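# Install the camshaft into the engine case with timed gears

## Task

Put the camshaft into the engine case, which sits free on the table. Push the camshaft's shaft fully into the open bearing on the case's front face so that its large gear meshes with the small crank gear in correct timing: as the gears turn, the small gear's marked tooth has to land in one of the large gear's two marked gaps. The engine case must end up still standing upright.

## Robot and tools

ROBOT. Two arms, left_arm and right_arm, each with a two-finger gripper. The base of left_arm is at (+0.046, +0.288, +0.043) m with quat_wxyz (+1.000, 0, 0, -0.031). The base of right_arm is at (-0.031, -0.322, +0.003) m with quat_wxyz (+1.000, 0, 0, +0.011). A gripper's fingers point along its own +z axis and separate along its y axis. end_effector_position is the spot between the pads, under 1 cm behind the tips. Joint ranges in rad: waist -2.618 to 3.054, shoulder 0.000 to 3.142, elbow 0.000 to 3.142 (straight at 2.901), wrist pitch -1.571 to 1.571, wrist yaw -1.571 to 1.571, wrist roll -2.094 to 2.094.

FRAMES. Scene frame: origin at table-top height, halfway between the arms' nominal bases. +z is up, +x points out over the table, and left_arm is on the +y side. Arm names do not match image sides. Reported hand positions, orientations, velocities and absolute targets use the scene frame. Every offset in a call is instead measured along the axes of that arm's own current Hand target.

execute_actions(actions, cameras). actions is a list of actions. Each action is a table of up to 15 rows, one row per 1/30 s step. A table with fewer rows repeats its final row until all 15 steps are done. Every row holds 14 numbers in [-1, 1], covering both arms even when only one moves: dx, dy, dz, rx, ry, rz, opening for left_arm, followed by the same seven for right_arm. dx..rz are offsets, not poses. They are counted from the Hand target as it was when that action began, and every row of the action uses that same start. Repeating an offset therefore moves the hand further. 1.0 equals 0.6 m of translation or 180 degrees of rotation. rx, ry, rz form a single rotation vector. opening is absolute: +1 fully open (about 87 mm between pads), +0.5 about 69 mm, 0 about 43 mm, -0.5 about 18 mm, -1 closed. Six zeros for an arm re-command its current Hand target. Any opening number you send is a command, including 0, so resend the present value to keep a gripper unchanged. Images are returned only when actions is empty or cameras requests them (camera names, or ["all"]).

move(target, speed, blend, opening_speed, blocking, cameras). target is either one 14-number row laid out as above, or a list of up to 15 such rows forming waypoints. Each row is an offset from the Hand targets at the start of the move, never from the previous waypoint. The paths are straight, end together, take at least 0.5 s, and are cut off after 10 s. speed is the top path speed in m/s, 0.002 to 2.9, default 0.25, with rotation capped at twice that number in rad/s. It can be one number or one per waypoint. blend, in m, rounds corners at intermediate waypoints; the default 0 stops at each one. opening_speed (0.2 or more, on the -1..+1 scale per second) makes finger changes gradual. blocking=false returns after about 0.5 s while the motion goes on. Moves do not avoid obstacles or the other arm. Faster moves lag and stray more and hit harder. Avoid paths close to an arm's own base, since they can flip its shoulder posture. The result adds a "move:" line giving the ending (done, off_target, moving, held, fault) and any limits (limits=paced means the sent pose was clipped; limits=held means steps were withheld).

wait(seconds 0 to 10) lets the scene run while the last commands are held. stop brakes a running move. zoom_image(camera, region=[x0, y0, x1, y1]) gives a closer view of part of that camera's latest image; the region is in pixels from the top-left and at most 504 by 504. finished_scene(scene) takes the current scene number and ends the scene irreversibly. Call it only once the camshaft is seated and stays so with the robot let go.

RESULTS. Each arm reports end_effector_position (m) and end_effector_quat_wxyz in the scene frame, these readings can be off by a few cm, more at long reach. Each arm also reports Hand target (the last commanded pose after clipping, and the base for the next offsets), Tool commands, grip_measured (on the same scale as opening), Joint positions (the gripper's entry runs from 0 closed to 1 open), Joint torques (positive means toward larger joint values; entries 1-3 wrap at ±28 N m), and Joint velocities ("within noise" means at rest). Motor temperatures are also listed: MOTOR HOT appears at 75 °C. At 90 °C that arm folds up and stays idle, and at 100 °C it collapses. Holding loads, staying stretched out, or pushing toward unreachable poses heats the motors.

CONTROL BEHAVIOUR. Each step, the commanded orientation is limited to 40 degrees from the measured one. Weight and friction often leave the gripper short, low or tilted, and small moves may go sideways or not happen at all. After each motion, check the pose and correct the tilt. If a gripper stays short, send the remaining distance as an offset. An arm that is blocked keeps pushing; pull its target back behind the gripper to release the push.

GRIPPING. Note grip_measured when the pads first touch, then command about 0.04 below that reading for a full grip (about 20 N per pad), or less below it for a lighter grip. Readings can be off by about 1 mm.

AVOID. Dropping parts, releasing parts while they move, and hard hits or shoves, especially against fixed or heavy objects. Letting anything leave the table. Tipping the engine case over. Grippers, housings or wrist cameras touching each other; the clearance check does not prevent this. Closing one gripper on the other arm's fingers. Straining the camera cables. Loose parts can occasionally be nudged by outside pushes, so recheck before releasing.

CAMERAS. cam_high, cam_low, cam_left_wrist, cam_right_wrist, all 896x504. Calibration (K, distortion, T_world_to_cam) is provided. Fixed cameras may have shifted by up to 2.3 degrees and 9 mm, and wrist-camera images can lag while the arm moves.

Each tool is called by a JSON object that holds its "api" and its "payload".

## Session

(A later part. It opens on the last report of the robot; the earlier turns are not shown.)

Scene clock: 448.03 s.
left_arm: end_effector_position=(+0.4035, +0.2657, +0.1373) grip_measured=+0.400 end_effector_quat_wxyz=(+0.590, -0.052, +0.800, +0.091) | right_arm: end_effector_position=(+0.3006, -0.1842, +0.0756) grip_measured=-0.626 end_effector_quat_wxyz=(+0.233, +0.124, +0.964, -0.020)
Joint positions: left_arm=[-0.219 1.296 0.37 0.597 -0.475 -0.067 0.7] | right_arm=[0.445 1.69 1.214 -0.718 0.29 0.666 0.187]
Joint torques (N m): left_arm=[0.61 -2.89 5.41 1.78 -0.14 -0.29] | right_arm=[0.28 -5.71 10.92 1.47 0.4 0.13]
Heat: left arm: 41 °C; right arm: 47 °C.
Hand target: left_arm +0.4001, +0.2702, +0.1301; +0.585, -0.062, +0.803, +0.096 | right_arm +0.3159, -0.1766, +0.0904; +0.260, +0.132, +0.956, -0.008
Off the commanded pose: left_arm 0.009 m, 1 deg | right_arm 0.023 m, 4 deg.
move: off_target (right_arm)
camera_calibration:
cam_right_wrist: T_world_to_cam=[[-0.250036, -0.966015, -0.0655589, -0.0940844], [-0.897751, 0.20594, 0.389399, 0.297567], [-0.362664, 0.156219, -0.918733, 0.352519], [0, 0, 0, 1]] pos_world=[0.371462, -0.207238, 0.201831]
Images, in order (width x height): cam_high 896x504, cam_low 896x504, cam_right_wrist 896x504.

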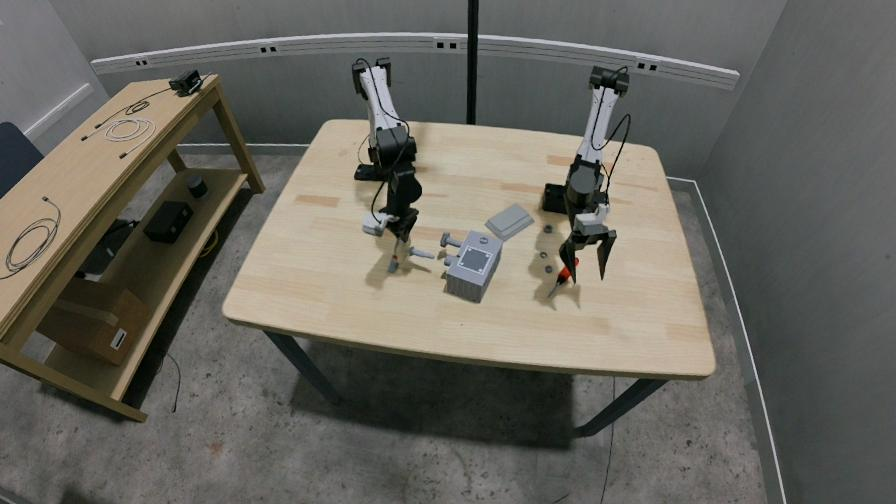

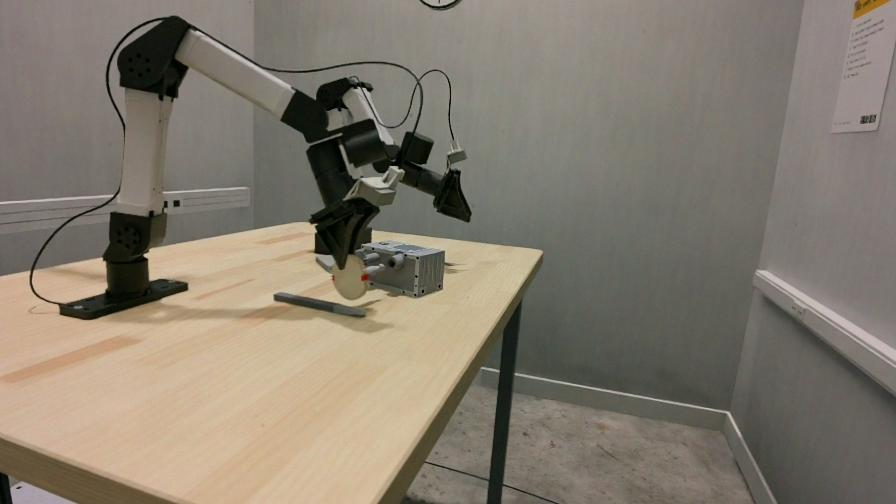

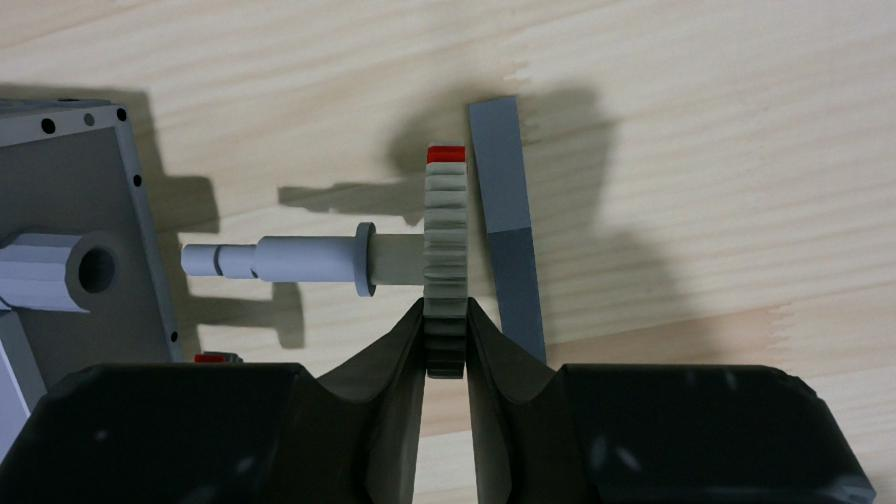

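{"api": "move", "payload": {"target": [0,0,0,0,0,0,0.4,0.0058,0.0333,-0.0013,0,0,0,-0.72], "speed": 0.06, "cameras": ["cam_right_wrist","cam_low","cam_high"]}}

{"api": "zoom_image", "payload": {"camera": "cam_low", "region": [340, 225, 420, 289]}}

{"api": "zoom_image", "payload": {"camera": "cam_high", "region": [400, 225, 480, 289]}}

Scene clock: 457.03 s.
left_arm: end_effector_position=(+0.4035, +0.2657, +0.1374) grip_measured=+0.400 end_effector_quat_wxyz=(+0.590, -0.052, +0.800, +0.091) | right_arm: end_effector_position=(+0.3048, -0.1631, +0.0757) grip_measured=-0.626 end_effector_quat_wxyz=(+0.236, +0.124, +0.964, -0.018)
Joint positions: left_arm=[-0.219 1.296 0.37 0.598 -0.475 -0.067 0.7] | right_arm=[0.495 1.736 1.268 -0.731 0.309 0.714 0.187]
Joint torques (N m): left_arm=[0.53 -2.77 5.35 1.78 -0.1 -0.22] | right_arm=[0.23 -6.06 10.95 1.37 0.43 0.16]
Heat: left arm: 41 °C; right arm: 48 °C.
Hand target: left_arm +0.4001, +0.2702, +0.1301; +0.585, -0.062, +0.803, +0.096 | right_arm +0.3177, -0.1566, +0.0904; +0.260, +0.132, +0.956, -0.009
Off the commanded pose: left_arm 0.009 m, 2 deg | right_arm 0.021 m, 3 deg.
move: off_target (right_arm)
camera_calibration:
cam_right_wrist: T_world_to_cam=[[-0.248357, -0.96609, -0.0706371, -0.0728741], [-0.900784, 0.203519, 0.383624, 0.297838], [-0.356239, 0.158904, -0.920784, 0.349405], [0, 0, 0, 1]] pos_world=[0.374661, -0.186541, 0.202321]
Images, in order (width x height): cam_high 896x504, cam_low 896x504, cam_right_wrist 896x504.

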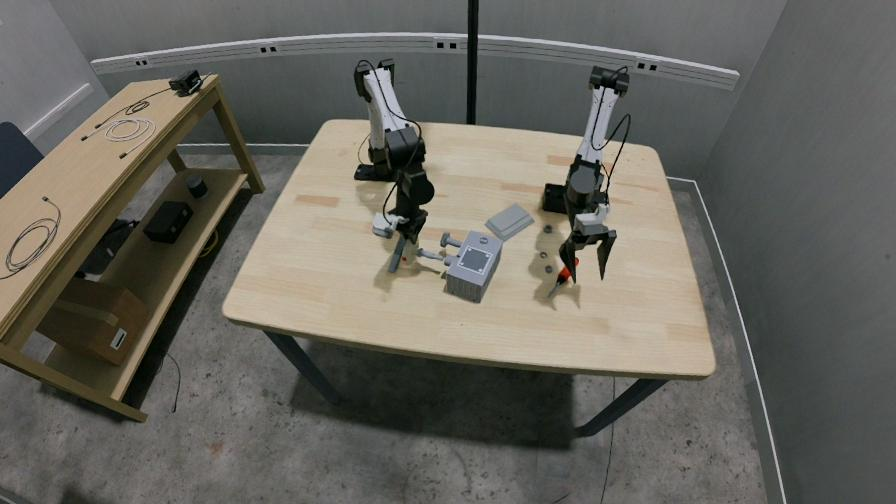

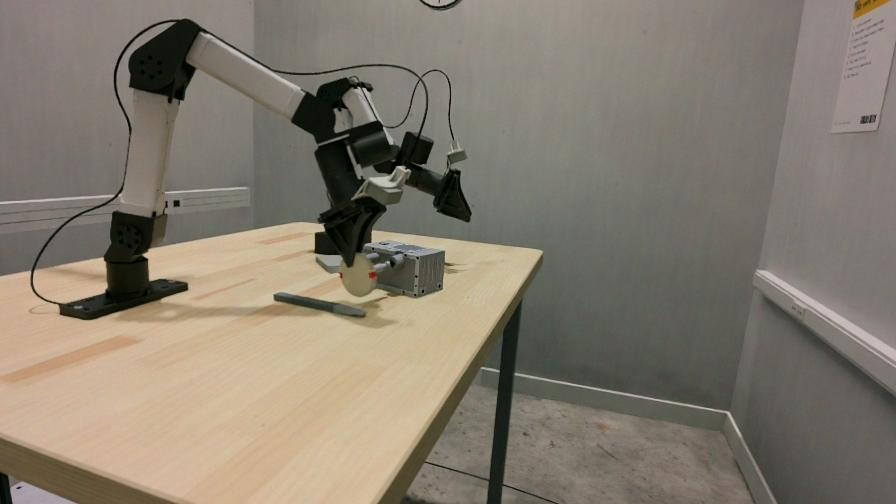

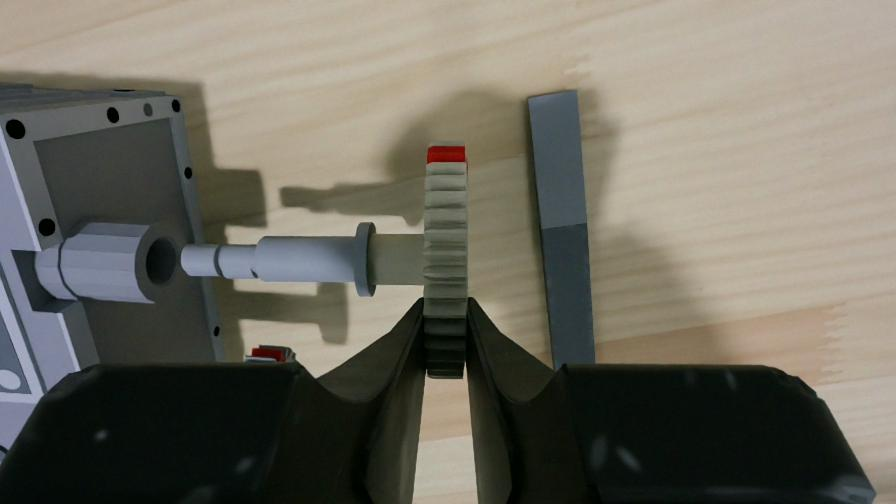

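Scaled by 6.300 from the camera's 896x504 image, which has a finer 1280x720 frame.

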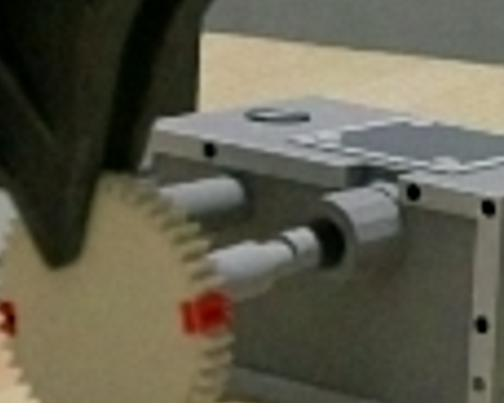

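Scaled by 6.300 from the camera's 896x504 image, which has a finer 1280x720 frame.

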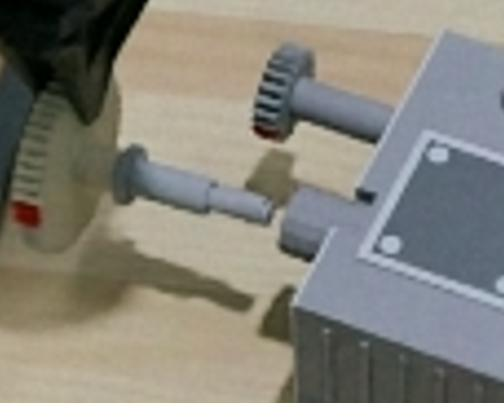

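{"api": "move", "payload": {"target": [0,0,0,0,0,0,0.4,0.00381,0.00001,0.00259,0,0,0,-0.72], "speed": 0.04, "cameras": ["cam_right_wrist","cam_low","cam_high"]}}

{"api": "zoom_image", "payload": {"camera": "cam_right_wrist", "region": [100, 180, 360, 330]}}

{"api": "zoom_image", "payload": {"camera": "cam_low", "region": [340, 225, 420, 289]}}

{"api": "zoom_image", "payload": {"camera": "cam_high", "region": [400, 225, 480, 289]}}

Scene clock: 494.47 s.
left_arm: end_effector_position=(+0.4035, +0.2657, +0.1374) grip_measured=+0.400 end_effector_quat_wxyz=(+0.590, -0.052, +0.800, +0.091) | right_arm: end_effector_position=(+0.3046, -0.1625, +0.0757) grip_measured=-0.626 end_effector_quat_wxyz=(+0.237, +0.125, +0.963, -0.018)
Joint positions: left_arm=[-0.219 1.296 0.37 0.598 -0.475 -0.067 0.7] | right_arm=[0.498 1.736 1.268 -0.731 0.31 0.717 0.187]
Joint torques (N m): left_arm=[0.53 -2.82 5.33 1.77 -0.12 -0.27] | right_arm=[0.27 -6.08 10.02 1.44 0.44 0.14]
Motor temperatures (°C): left_arm=[22 28 32 42 23 22 22] | right_arm=[23 32 49 34 23 24 25]
Heat: left arm: 42 °C; right arm: 49 °C.
Hand target: left_arm +0.4001, +0.2702, +0.1301; +0.585, -0.062, +0.803, +0.096 | right_arm +0.3167, -0.1561, +0.0879; +0.260, +0.132, +0.956, -0.008
Off the commanded pose: left_arm 0.009 m, 1 deg | right_arm 0.018 m, 3 deg.
move: off_target (right_arm)
camera_calibration:
cam_right_wrist: T_world_to_cam=[[-0.249562, -0.965743, -0.0711274, -0.0717459], [-0.900899, 0.204614, 0.382773, 0.297825], [-0.355106, 0.159604, -0.9211, 0.349063], [0, 0, 0, 1]] pos_world=[0.37436, -0.185939, 0.20242]
Images, in order (width x height): cam_high 896x504, cam_low 896x504, cam_right_wrist 896x504.

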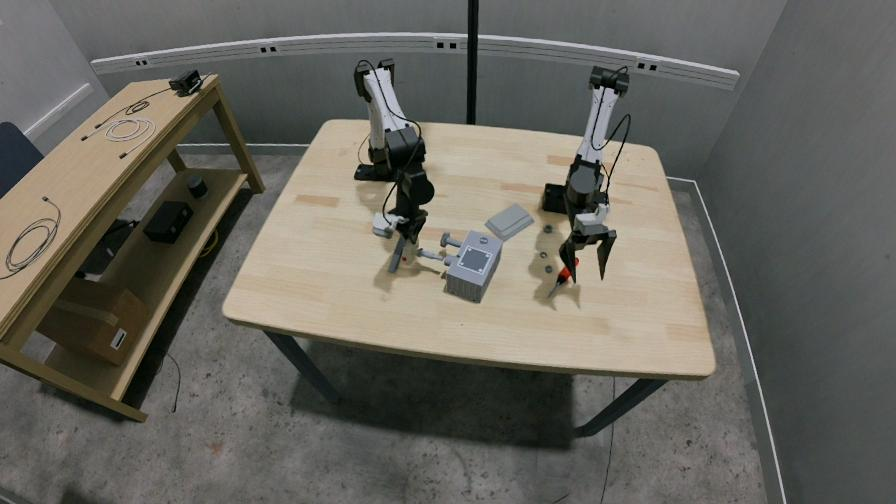

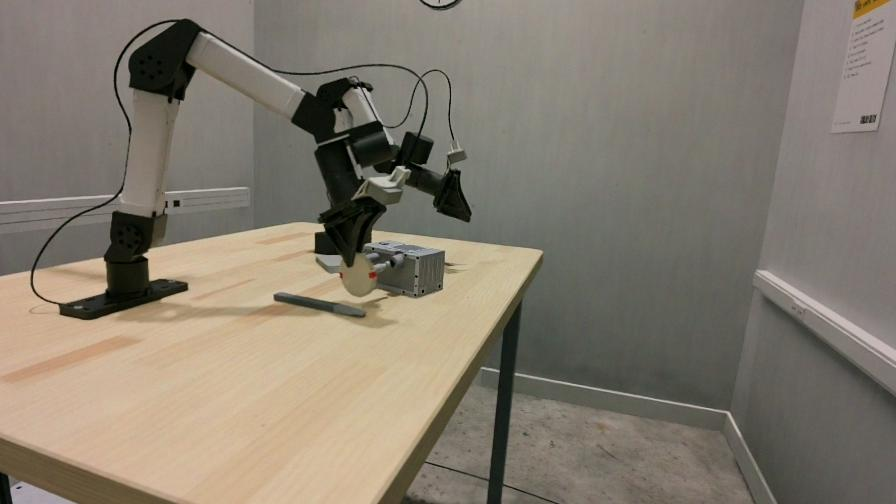

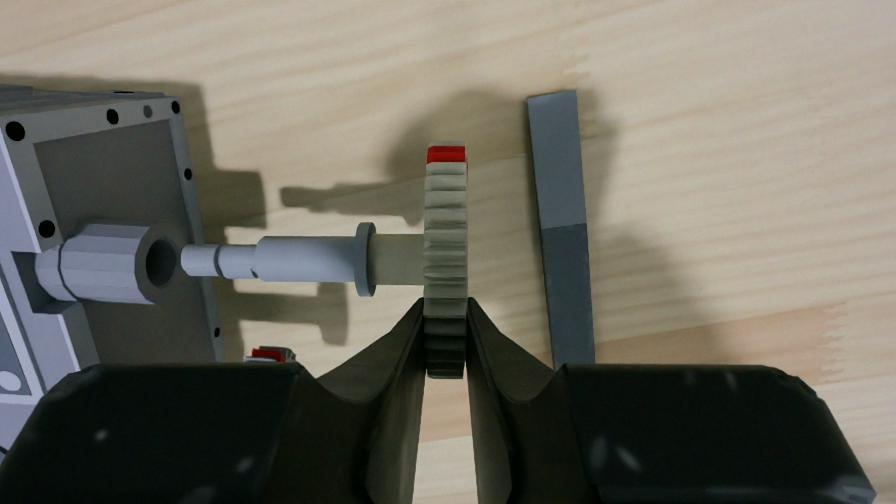

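Scaled by 1.938 from the camera's 896x504 image, which has a finer 1280x720 frame.

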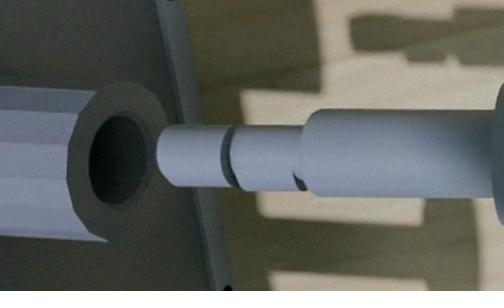

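Scaled by 6.300 from the camera's 896x504 image, which has a finer 1280x720 frame.

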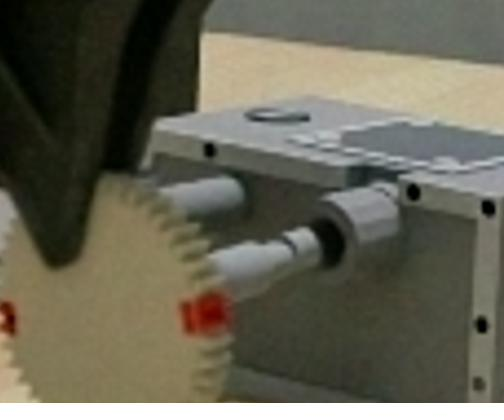

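Scaled by 6.300 from the camera's 896x504 image, which has a finer 1280x720 frame.

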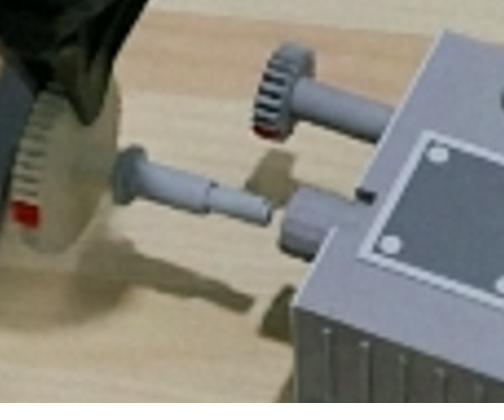

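{"api": "move", "payload": {"target": [0,0,0,0,0,0,0.4,0.0051,0.013,0.0055,0,0,0,-0.72], "speed": 0.04, "cameras": ["cam_right_wrist","cam_low","cam_high"]}}

{"api": "zoom_image", "payload": {"camera": "cam_right_wrist", "region": [100, 180, 360, 330]}}

{"api": "zoom_image", "payload": {"camera": "cam_low", "region": [340, 225, 420, 289]}}

{"api": "zoom_image", "payload": {"camera": "cam_high", "region": [400, 225, 480, 289]}}

Scene clock: 505.70 s.
left_arm: end_effector_position=(+0.4035, +0.2657, +0.1374) grip_measured=+0.400 end_effector_quat_wxyz=(+0.590, -0.052, +0.800, +0.091) | right_arm: end_effector_position=(+0.3014, -0.1570, +0.0683) grip_measured=-0.626 end_effector_quat_wxyz=(+0.230, +0.123, +0.965, -0.023)
Joint positions: left_arm=[-0.219 1.296 0.37 0.598 -0.475 -0.067 0.7] | right_arm=[0.516 1.758 1.268 -0.731 0.317 0.735 0.187]
Joint torques (N m): left_arm=[0.58 -3 5.15 1.77 -0.14 -0.26] | right_arm=[0.27 -6.23 10.99 1.45 0.45 0.14]
Heat: left arm: 42 °C; right arm: 49 °C.
Hand target: left_arm +0.4001, +0.2702, +0.1301; +0.585, -0.062, +0.803, +0.096 | right_arm +0.3177, -0.1480, +0.0838; +0.260, +0.132, +0.956, -0.008
Off the commanded pose: left_arm 0.009 m, 1 deg | right_arm 0.024 m, 4 deg.
move: off_target (right_arm)
camera_calibration:
cam_right_wrist: T_world_to_cam=[[-0.249719, -0.966484, -0.059572, -0.0687159], [-0.895635, 0.207152, 0.393607, 0.294757], [-0.368074, 0.151646, -0.917347, 0.342674], [0, 0, 0, 1]] pos_world=[0.372965, -0.179437, 0.194239]
Images, in order (width x height): cam_high 896x504, cam_low 896x504, cam_right_wrist 896x504.

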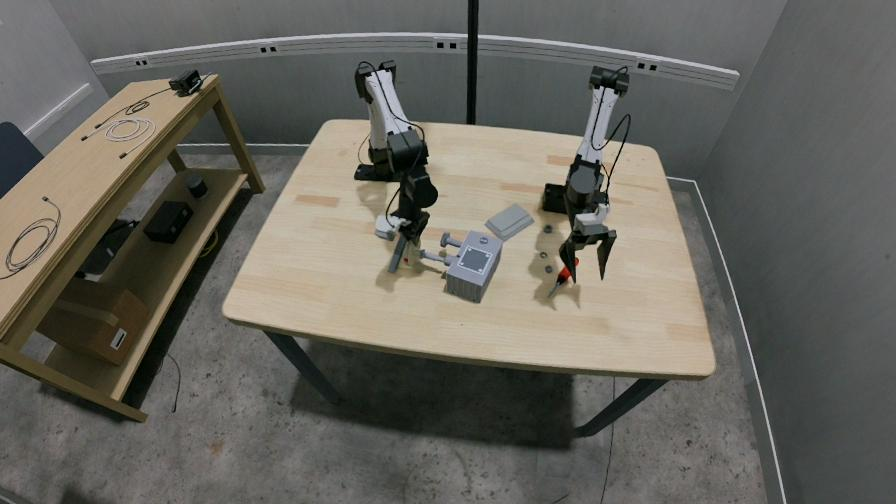

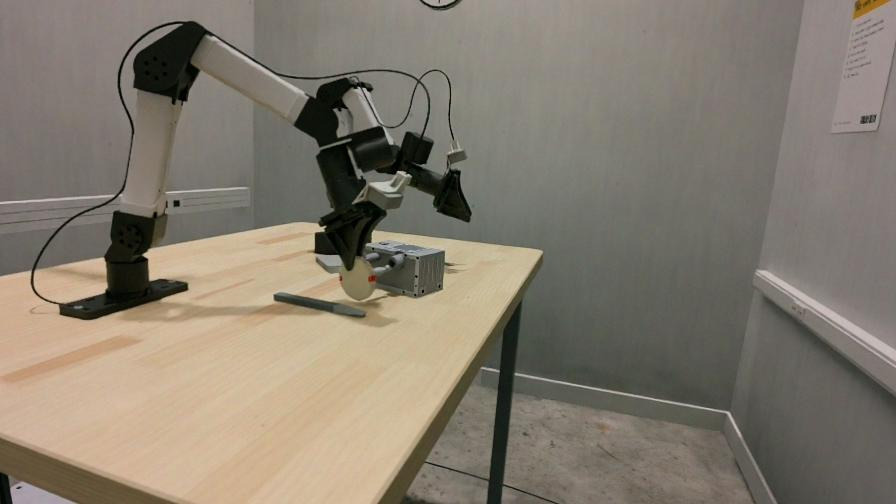

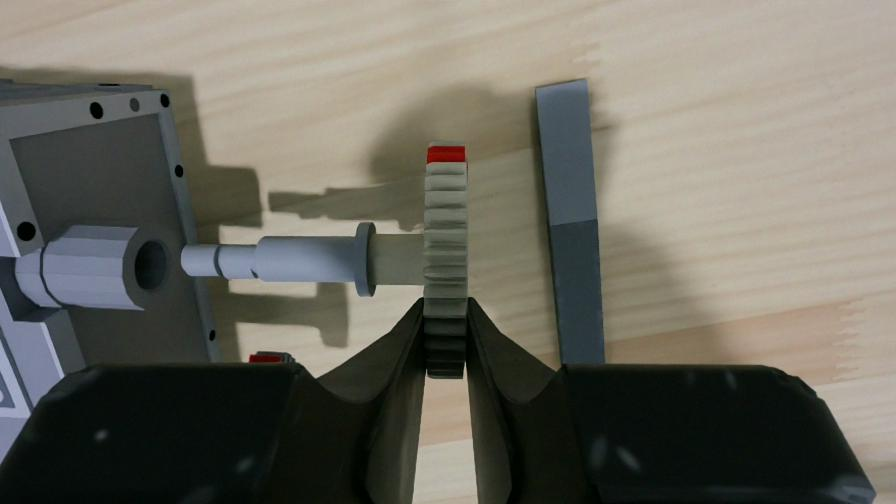

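Scaled by 1.938 from the camera's 896x504 image, which has a finer 1280x720 frame.

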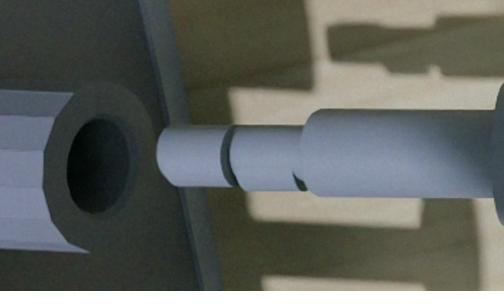

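Scaled by 6.300 from the camera's 896x504 image, which has a finer 1280x720 frame.

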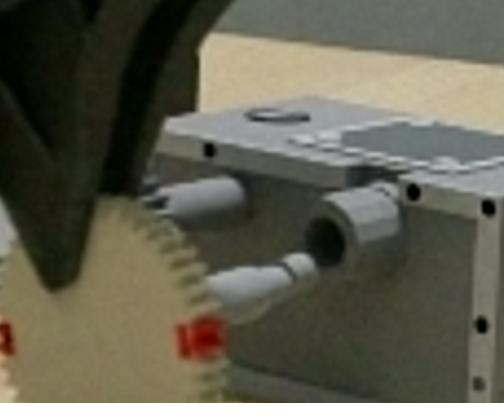

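Scaled by 6.300 from the camera's 896x504 image, which has a finer 1280x720 frame.

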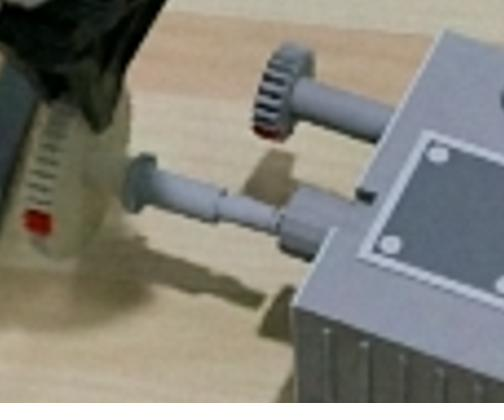

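{"api": "move", "payload": {"target": [0,0,0,0,0,0,0.4,-0.0058,0.0006,-0.0101,0,0,0,-0.72], "speed": 0.04, "cameras": ["cam_right_wrist","cam_low","cam_high"]}}

{"api": "zoom_image", "payload": {"camera": "cam_right_wrist", "region": [100, 180, 360, 330]}}

{"api": "zoom_image", "payload": {"camera": "cam_low", "region": [340, 225, 420, 289]}}

Scene clock: 515.73 s.
left_arm: end_effector_position=(+0.4035, +0.2657, +0.1374) grip_measured=+0.400 end_effector_quat_wxyz=(+0.590, -0.052, +0.800, +0.091) | right_arm: end_effector_position=(+0.3052, -0.1549, +0.0749) grip_measured=-0.626 end_effector_quat_wxyz=(+0.235, +0.124, +0.964, -0.020)
Joint positions: left_arm=[-0.219 1.296 0.37 0.598 -0.475 -0.067 0.7] | right_arm=[0.516 1.758 1.292 -0.743 0.317 0.735 0.187]
Joint torques (N m): left_arm=[0.49 -2.8 5.35 1.76 -0.12 -0.28] | right_arm=[0.28 -6.56 10.86 1.32 0.44 0.14]
Heat: left arm: 42 °C; right arm: 49 °C.
Hand target: left_arm +0.4001, +0.2702, +0.1301; +0.585, -0.062, +0.803, +0.096 | right_arm +0.3177, -0.1480, +0.0909; +0.260, +0.132, +0.956, -0.008
Off the commanded pose: left_arm 0.009 m, 1 deg | right_arm 0.021 m, 3 deg.
move: off_target (right_arm)
camera_calibration:
cam_right_wrist: T_world_to_cam=[[-0.249945, -0.965881, -0.0678279, -0.0645787], [-0.899573, 0.20573, 0.385285, 0.296707], [-0.358185, 0.157316, -0.920302, 0.347844], [0, 0, 0, 1]] pos_world=[0.375361, -0.178138, 0.201425]
Images, in order (width x height): cam_high 896x504, cam_low 896x504, cam_right_wrist 896x504.

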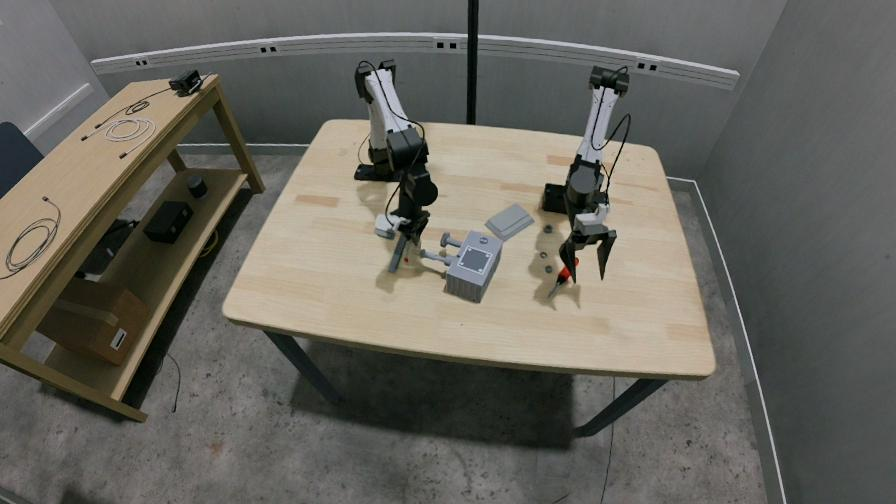

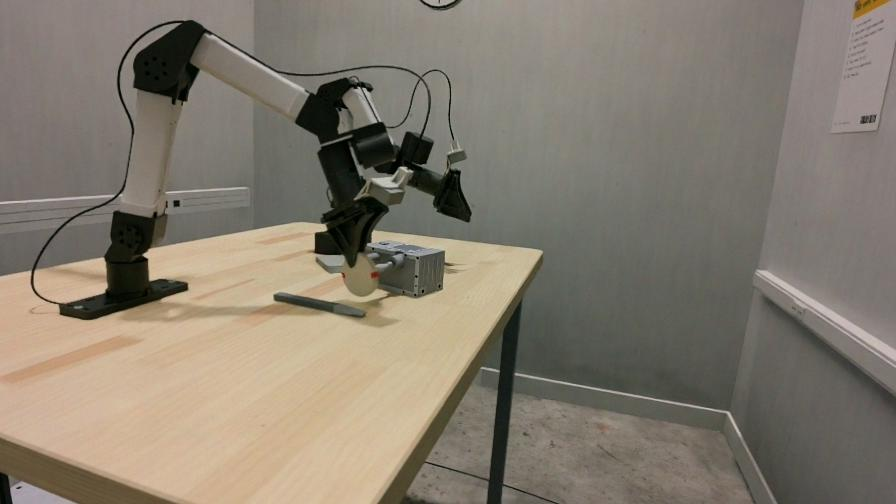

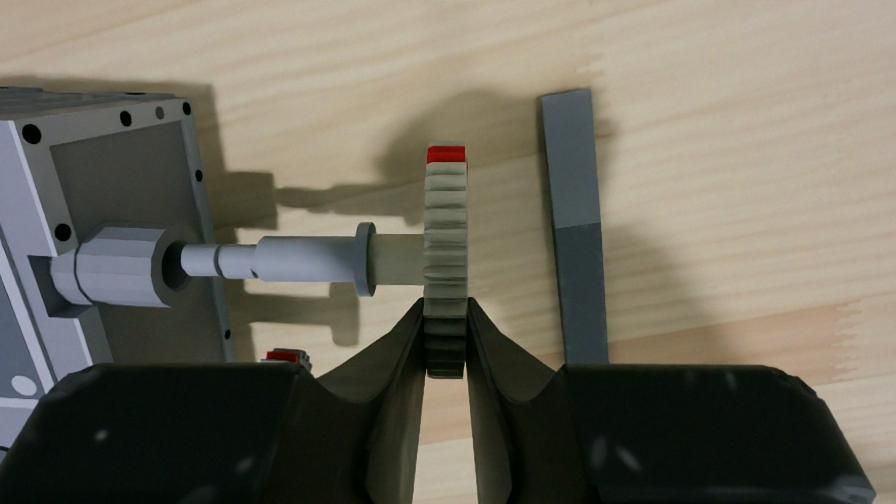

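Scaled by 1.938 from the camera's 896x504 image, which has a finer 1280x720 frame.

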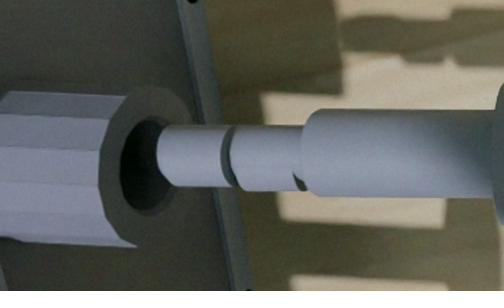

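Scaled by 6.300 from the camera's 896x504 image, which has a finer 1280x720 frame.

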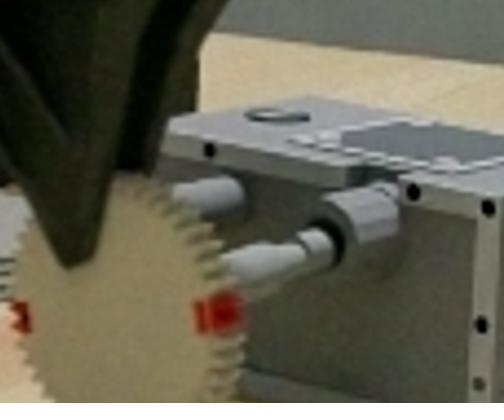

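{"api": "move", "payload": {"target": [0,0,0,0,0,0,0.4,0.0037,0.025,0.0013,0,0,0,-0.72], "speed": 0.04, "cameras": ["cam_right_wrist","cam_low","cam_high"]}}

{"api": "zoom_image", "payload": {"camera": "cam_right_wrist", "region": [100, 180, 360, 330]}}

{"api": "zoom_image", "payload": {"camera": "cam_low", "region": [366, 244, 406, 274]}}

{"api": "zoom_image", "payload": {"camera": "cam_high", "region": [400, 225, 480, 289]}}

Scene clock: 526.27 s.
left_arm: end_effector_position=(+0.4035, +0.2657, +0.1374) grip_measured=+0.400 end_effector_quat_wxyz=(+0.590, -0.052, +0.800, +0.091) | right_arm: end_effector_position=(+0.3078, -0.1403, +0.0751) grip_measured=-0.626 end_effector_quat_wxyz=(+0.236, +0.124, +0.964, -0.019)
Joint positions: left_arm=[-0.219 1.296 0.37 0.598 -0.475 -0.067 0.7] | right_arm=[0.549 1.794 1.337 -0.759 0.329 0.766 0.187]
Joint torques (N m): left_arm=[0.43 -2.85 5.42 1.79 -0.15 -0.23] | right_arm=[0.27 -6.49 10.93 1.3 0.44 0.13]
Heat: left arm: 42 °C; right arm: 49 °C.
Hand target: left_arm +0.4001, +0.2702, +0.1301; +0.585, -0.062, +0.803, +0.096 | right_arm +0.3201, -0.1331, +0.0899; +0.260, +0.132, +0.956, -0.008
Off the commanded pose: left_arm 0.009 m, 1 deg | right_arm 0.021 m, 3 deg.
move: off_target (right_arm)
camera_calibration:
cam_right_wrist: T_world_to_cam=[[-0.248608, -0.96613, -0.069189, -0.0500439], [-0.900919, 0.204412, 0.382833, 0.296348], [-0.355723, 0.157509, -0.921223, 0.3461], [0, 0, 0, 1]] pos_world=[0.37766, -0.16344, 0.201921]
Images, in order (width x height): cam_high 896x504, cam_low 896x504, cam_right_wrist 896x504.

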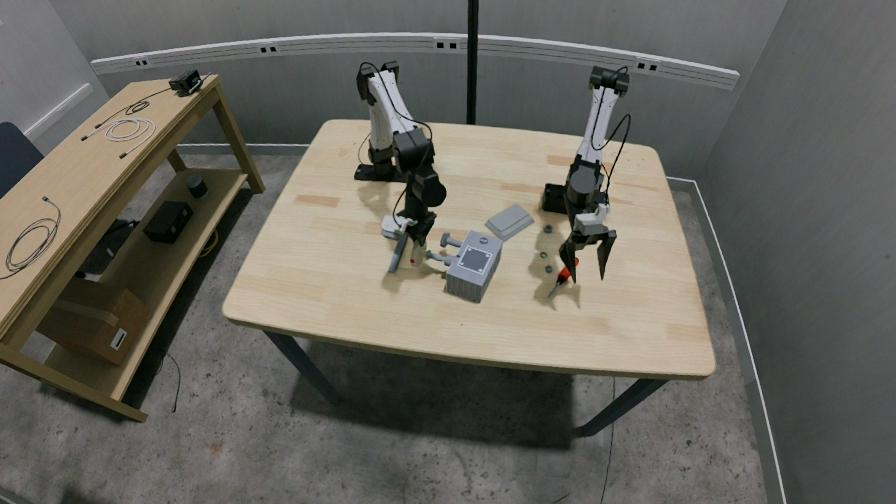

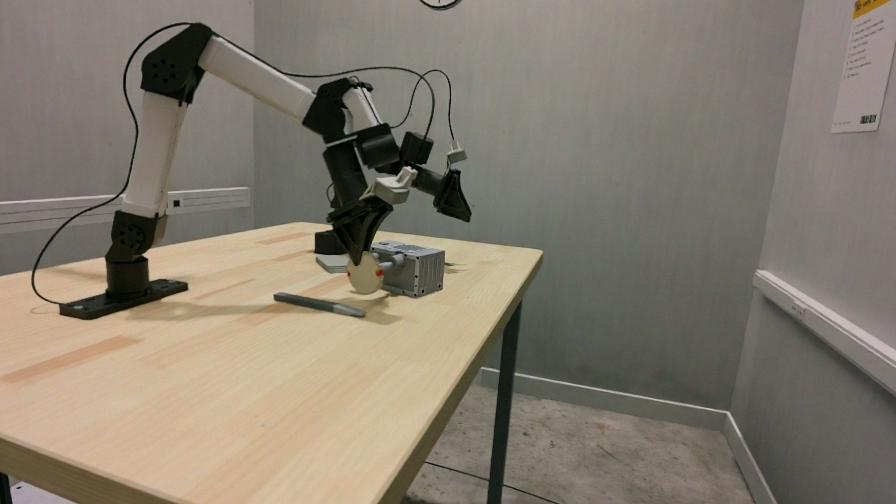

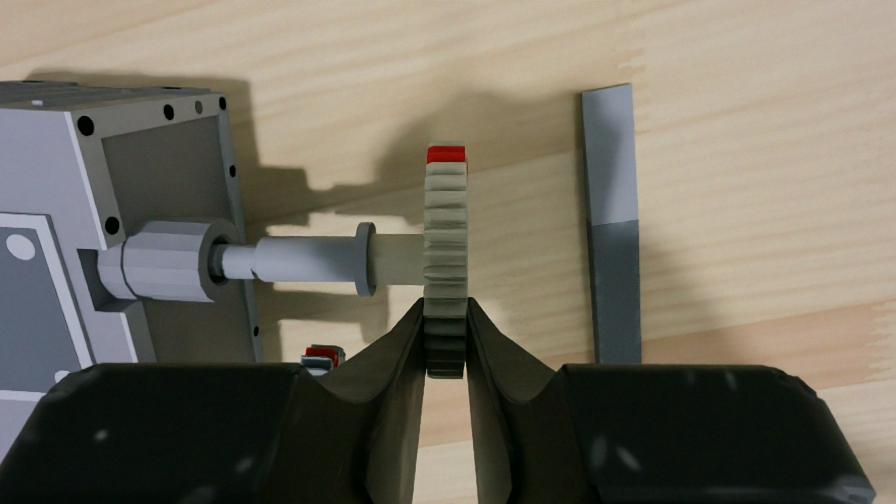

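Scaled by 1.938 from the camera's 896x504 image, which has a finer 1280x720 frame.

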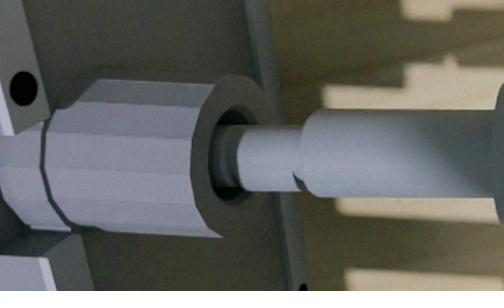

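Scaled by 12.600 from the camera's 896x504 image, which has a finer 1280x720 frame.

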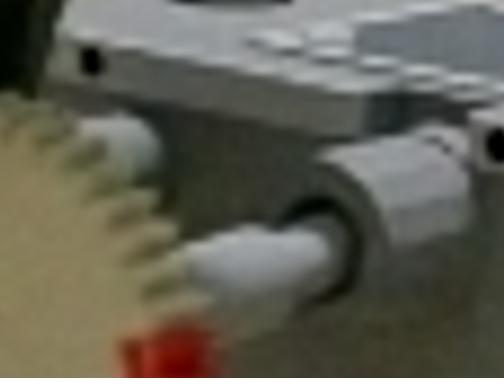

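Scaled by 6.300 from the camera's 896x504 image, which has a finer 1280x720 frame.

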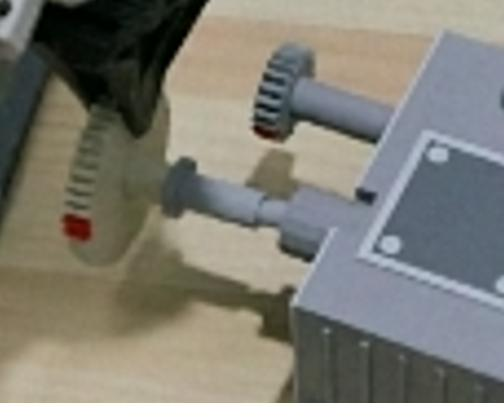

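{"api": "move", "payload": {"target": [0,0,0,0,0,0,0.4,0.001,0.0217,0.0017,0,0,0,-0.72], "speed": 0.03, "cameras": ["cam_right_wrist","cam_low","cam_high"]}}

{"api": "zoom_image", "payload": {"camera": "cam_right_wrist", "region": [100, 180, 360, 330]}}

{"api": "zoom_image", "payload": {"camera": "cam_low", "region": [366, 244, 406, 274]}}

{"api": "zoom_image", "payload": {"camera": "cam_high", "region": [400, 225, 480, 289]}}

Scene clock: 539.63 s.
left_arm: end_effector_position=(+0.4035, +0.2657, +0.1374) grip_measured=+0.400 end_effector_quat_wxyz=(+0.590, -0.052, +0.800, +0.091) | right_arm: end_effector_position=(+0.3123, -0.1275, +0.0755) grip_measured=-0.626 end_effector_quat_wxyz=(+0.238, +0.124, +0.963, -0.018)
Joint positions: left_arm=[-0.219 1.296 0.37 0.598 -0.475 -0.067 0.7] | right_arm=[0.572 1.832 1.386 -0.773 0.339 0.79 0.187]
Joint torques (N m): left_arm=[0.47 -2.91 5.34 1.8 -0.14 -0.24] | right_arm=[0.29 -6.65 10.85 1.26 0.47 0.12]
Heat: left arm: 42 °C; right arm: 50 °C.
Hand target: left_arm +0.4001, +0.2702, +0.1301; +0.585, -0.062, +0.803, +0.096 | right_arm +0.3235, -0.1205, +0.0894; +0.260, +0.132, +0.956, -0.008
Off the commanded pose: left_arm 0.009 m, 1 deg | right_arm 0.019 m, 3 deg.
move: off_target (right_arm)
camera_calibration:
cam_right_wrist: T_world_to_cam=[[-0.249219, -0.965791, -0.0716827, -0.0361671], [-0.902358, 0.2047, 0.379274, 0.298391], [-0.351626, 0.159206, -0.922504, 0.345018], [0, 0, 0, 1]] pos_world=[0.381559, -0.150939, 0.202516]
Images, in order (width x height): cam_high 896x504, cam_low 896x504, cam_right_wrist 896x504.

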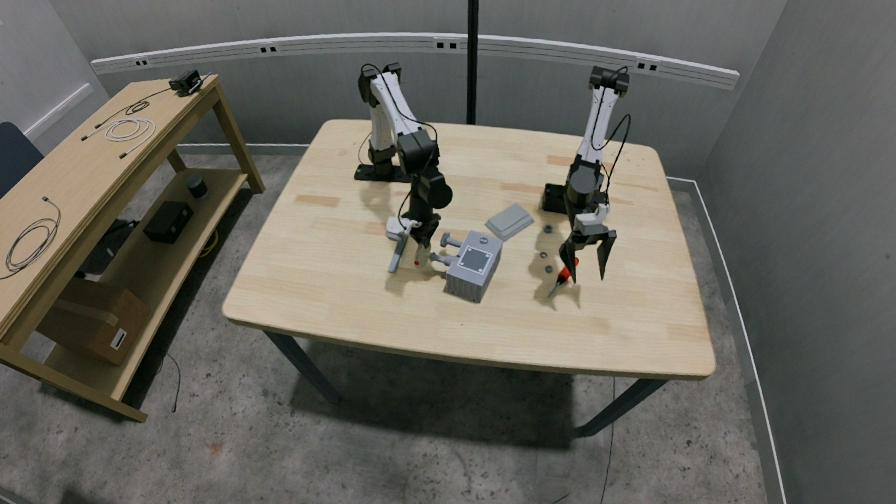

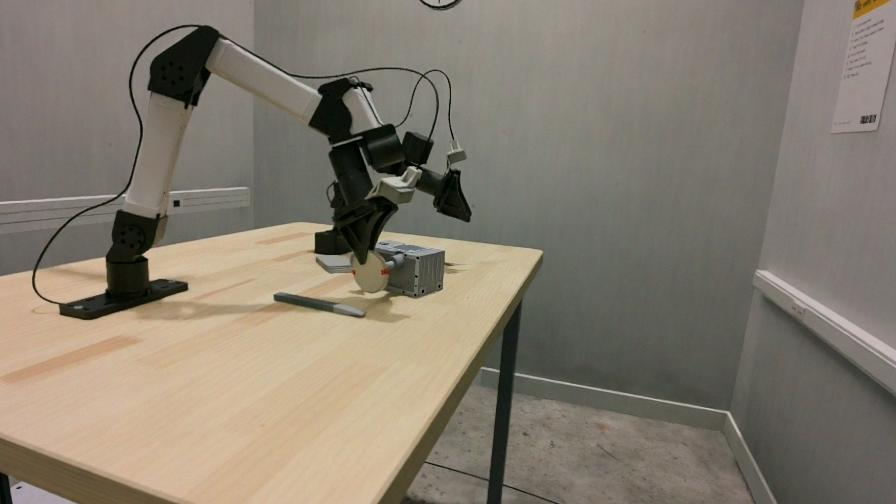

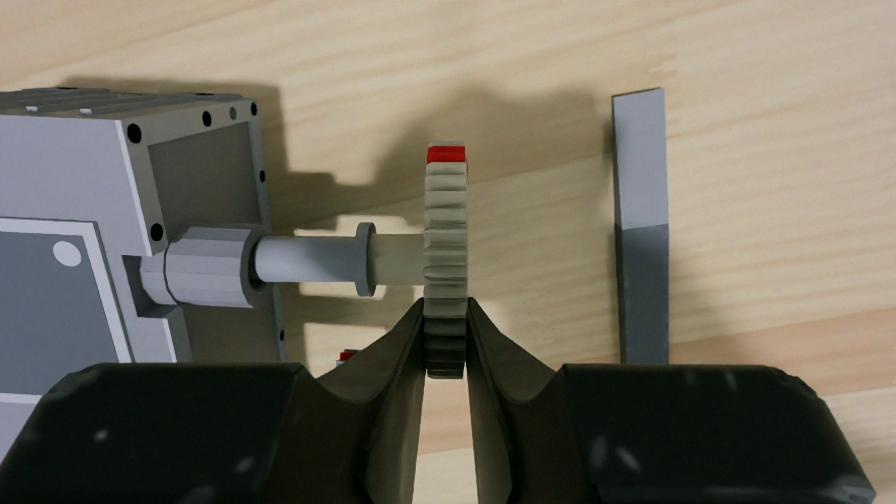

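Scaled by 1.938 from the camera's 896x504 image, which has a finer 1280x720 frame.

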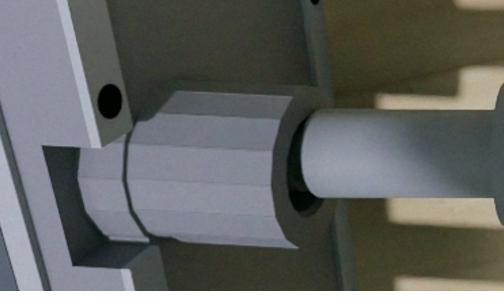

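Scaled by 12.600 from the camera's 896x504 image, which has a finer 1280x720 frame.

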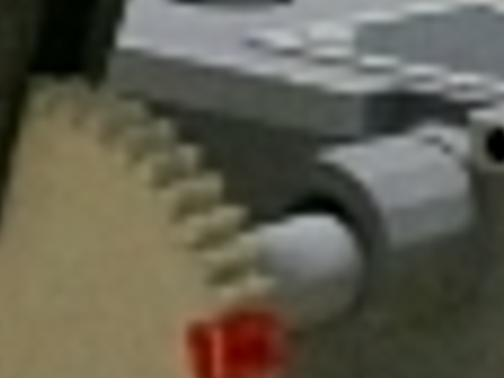

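Scaled by 6.300 from the camera's 896x504 image, which has a finer 1280x720 frame.

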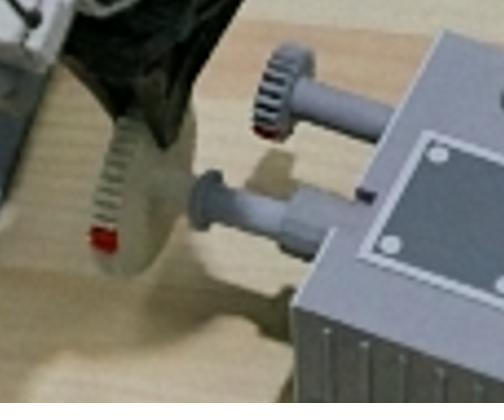

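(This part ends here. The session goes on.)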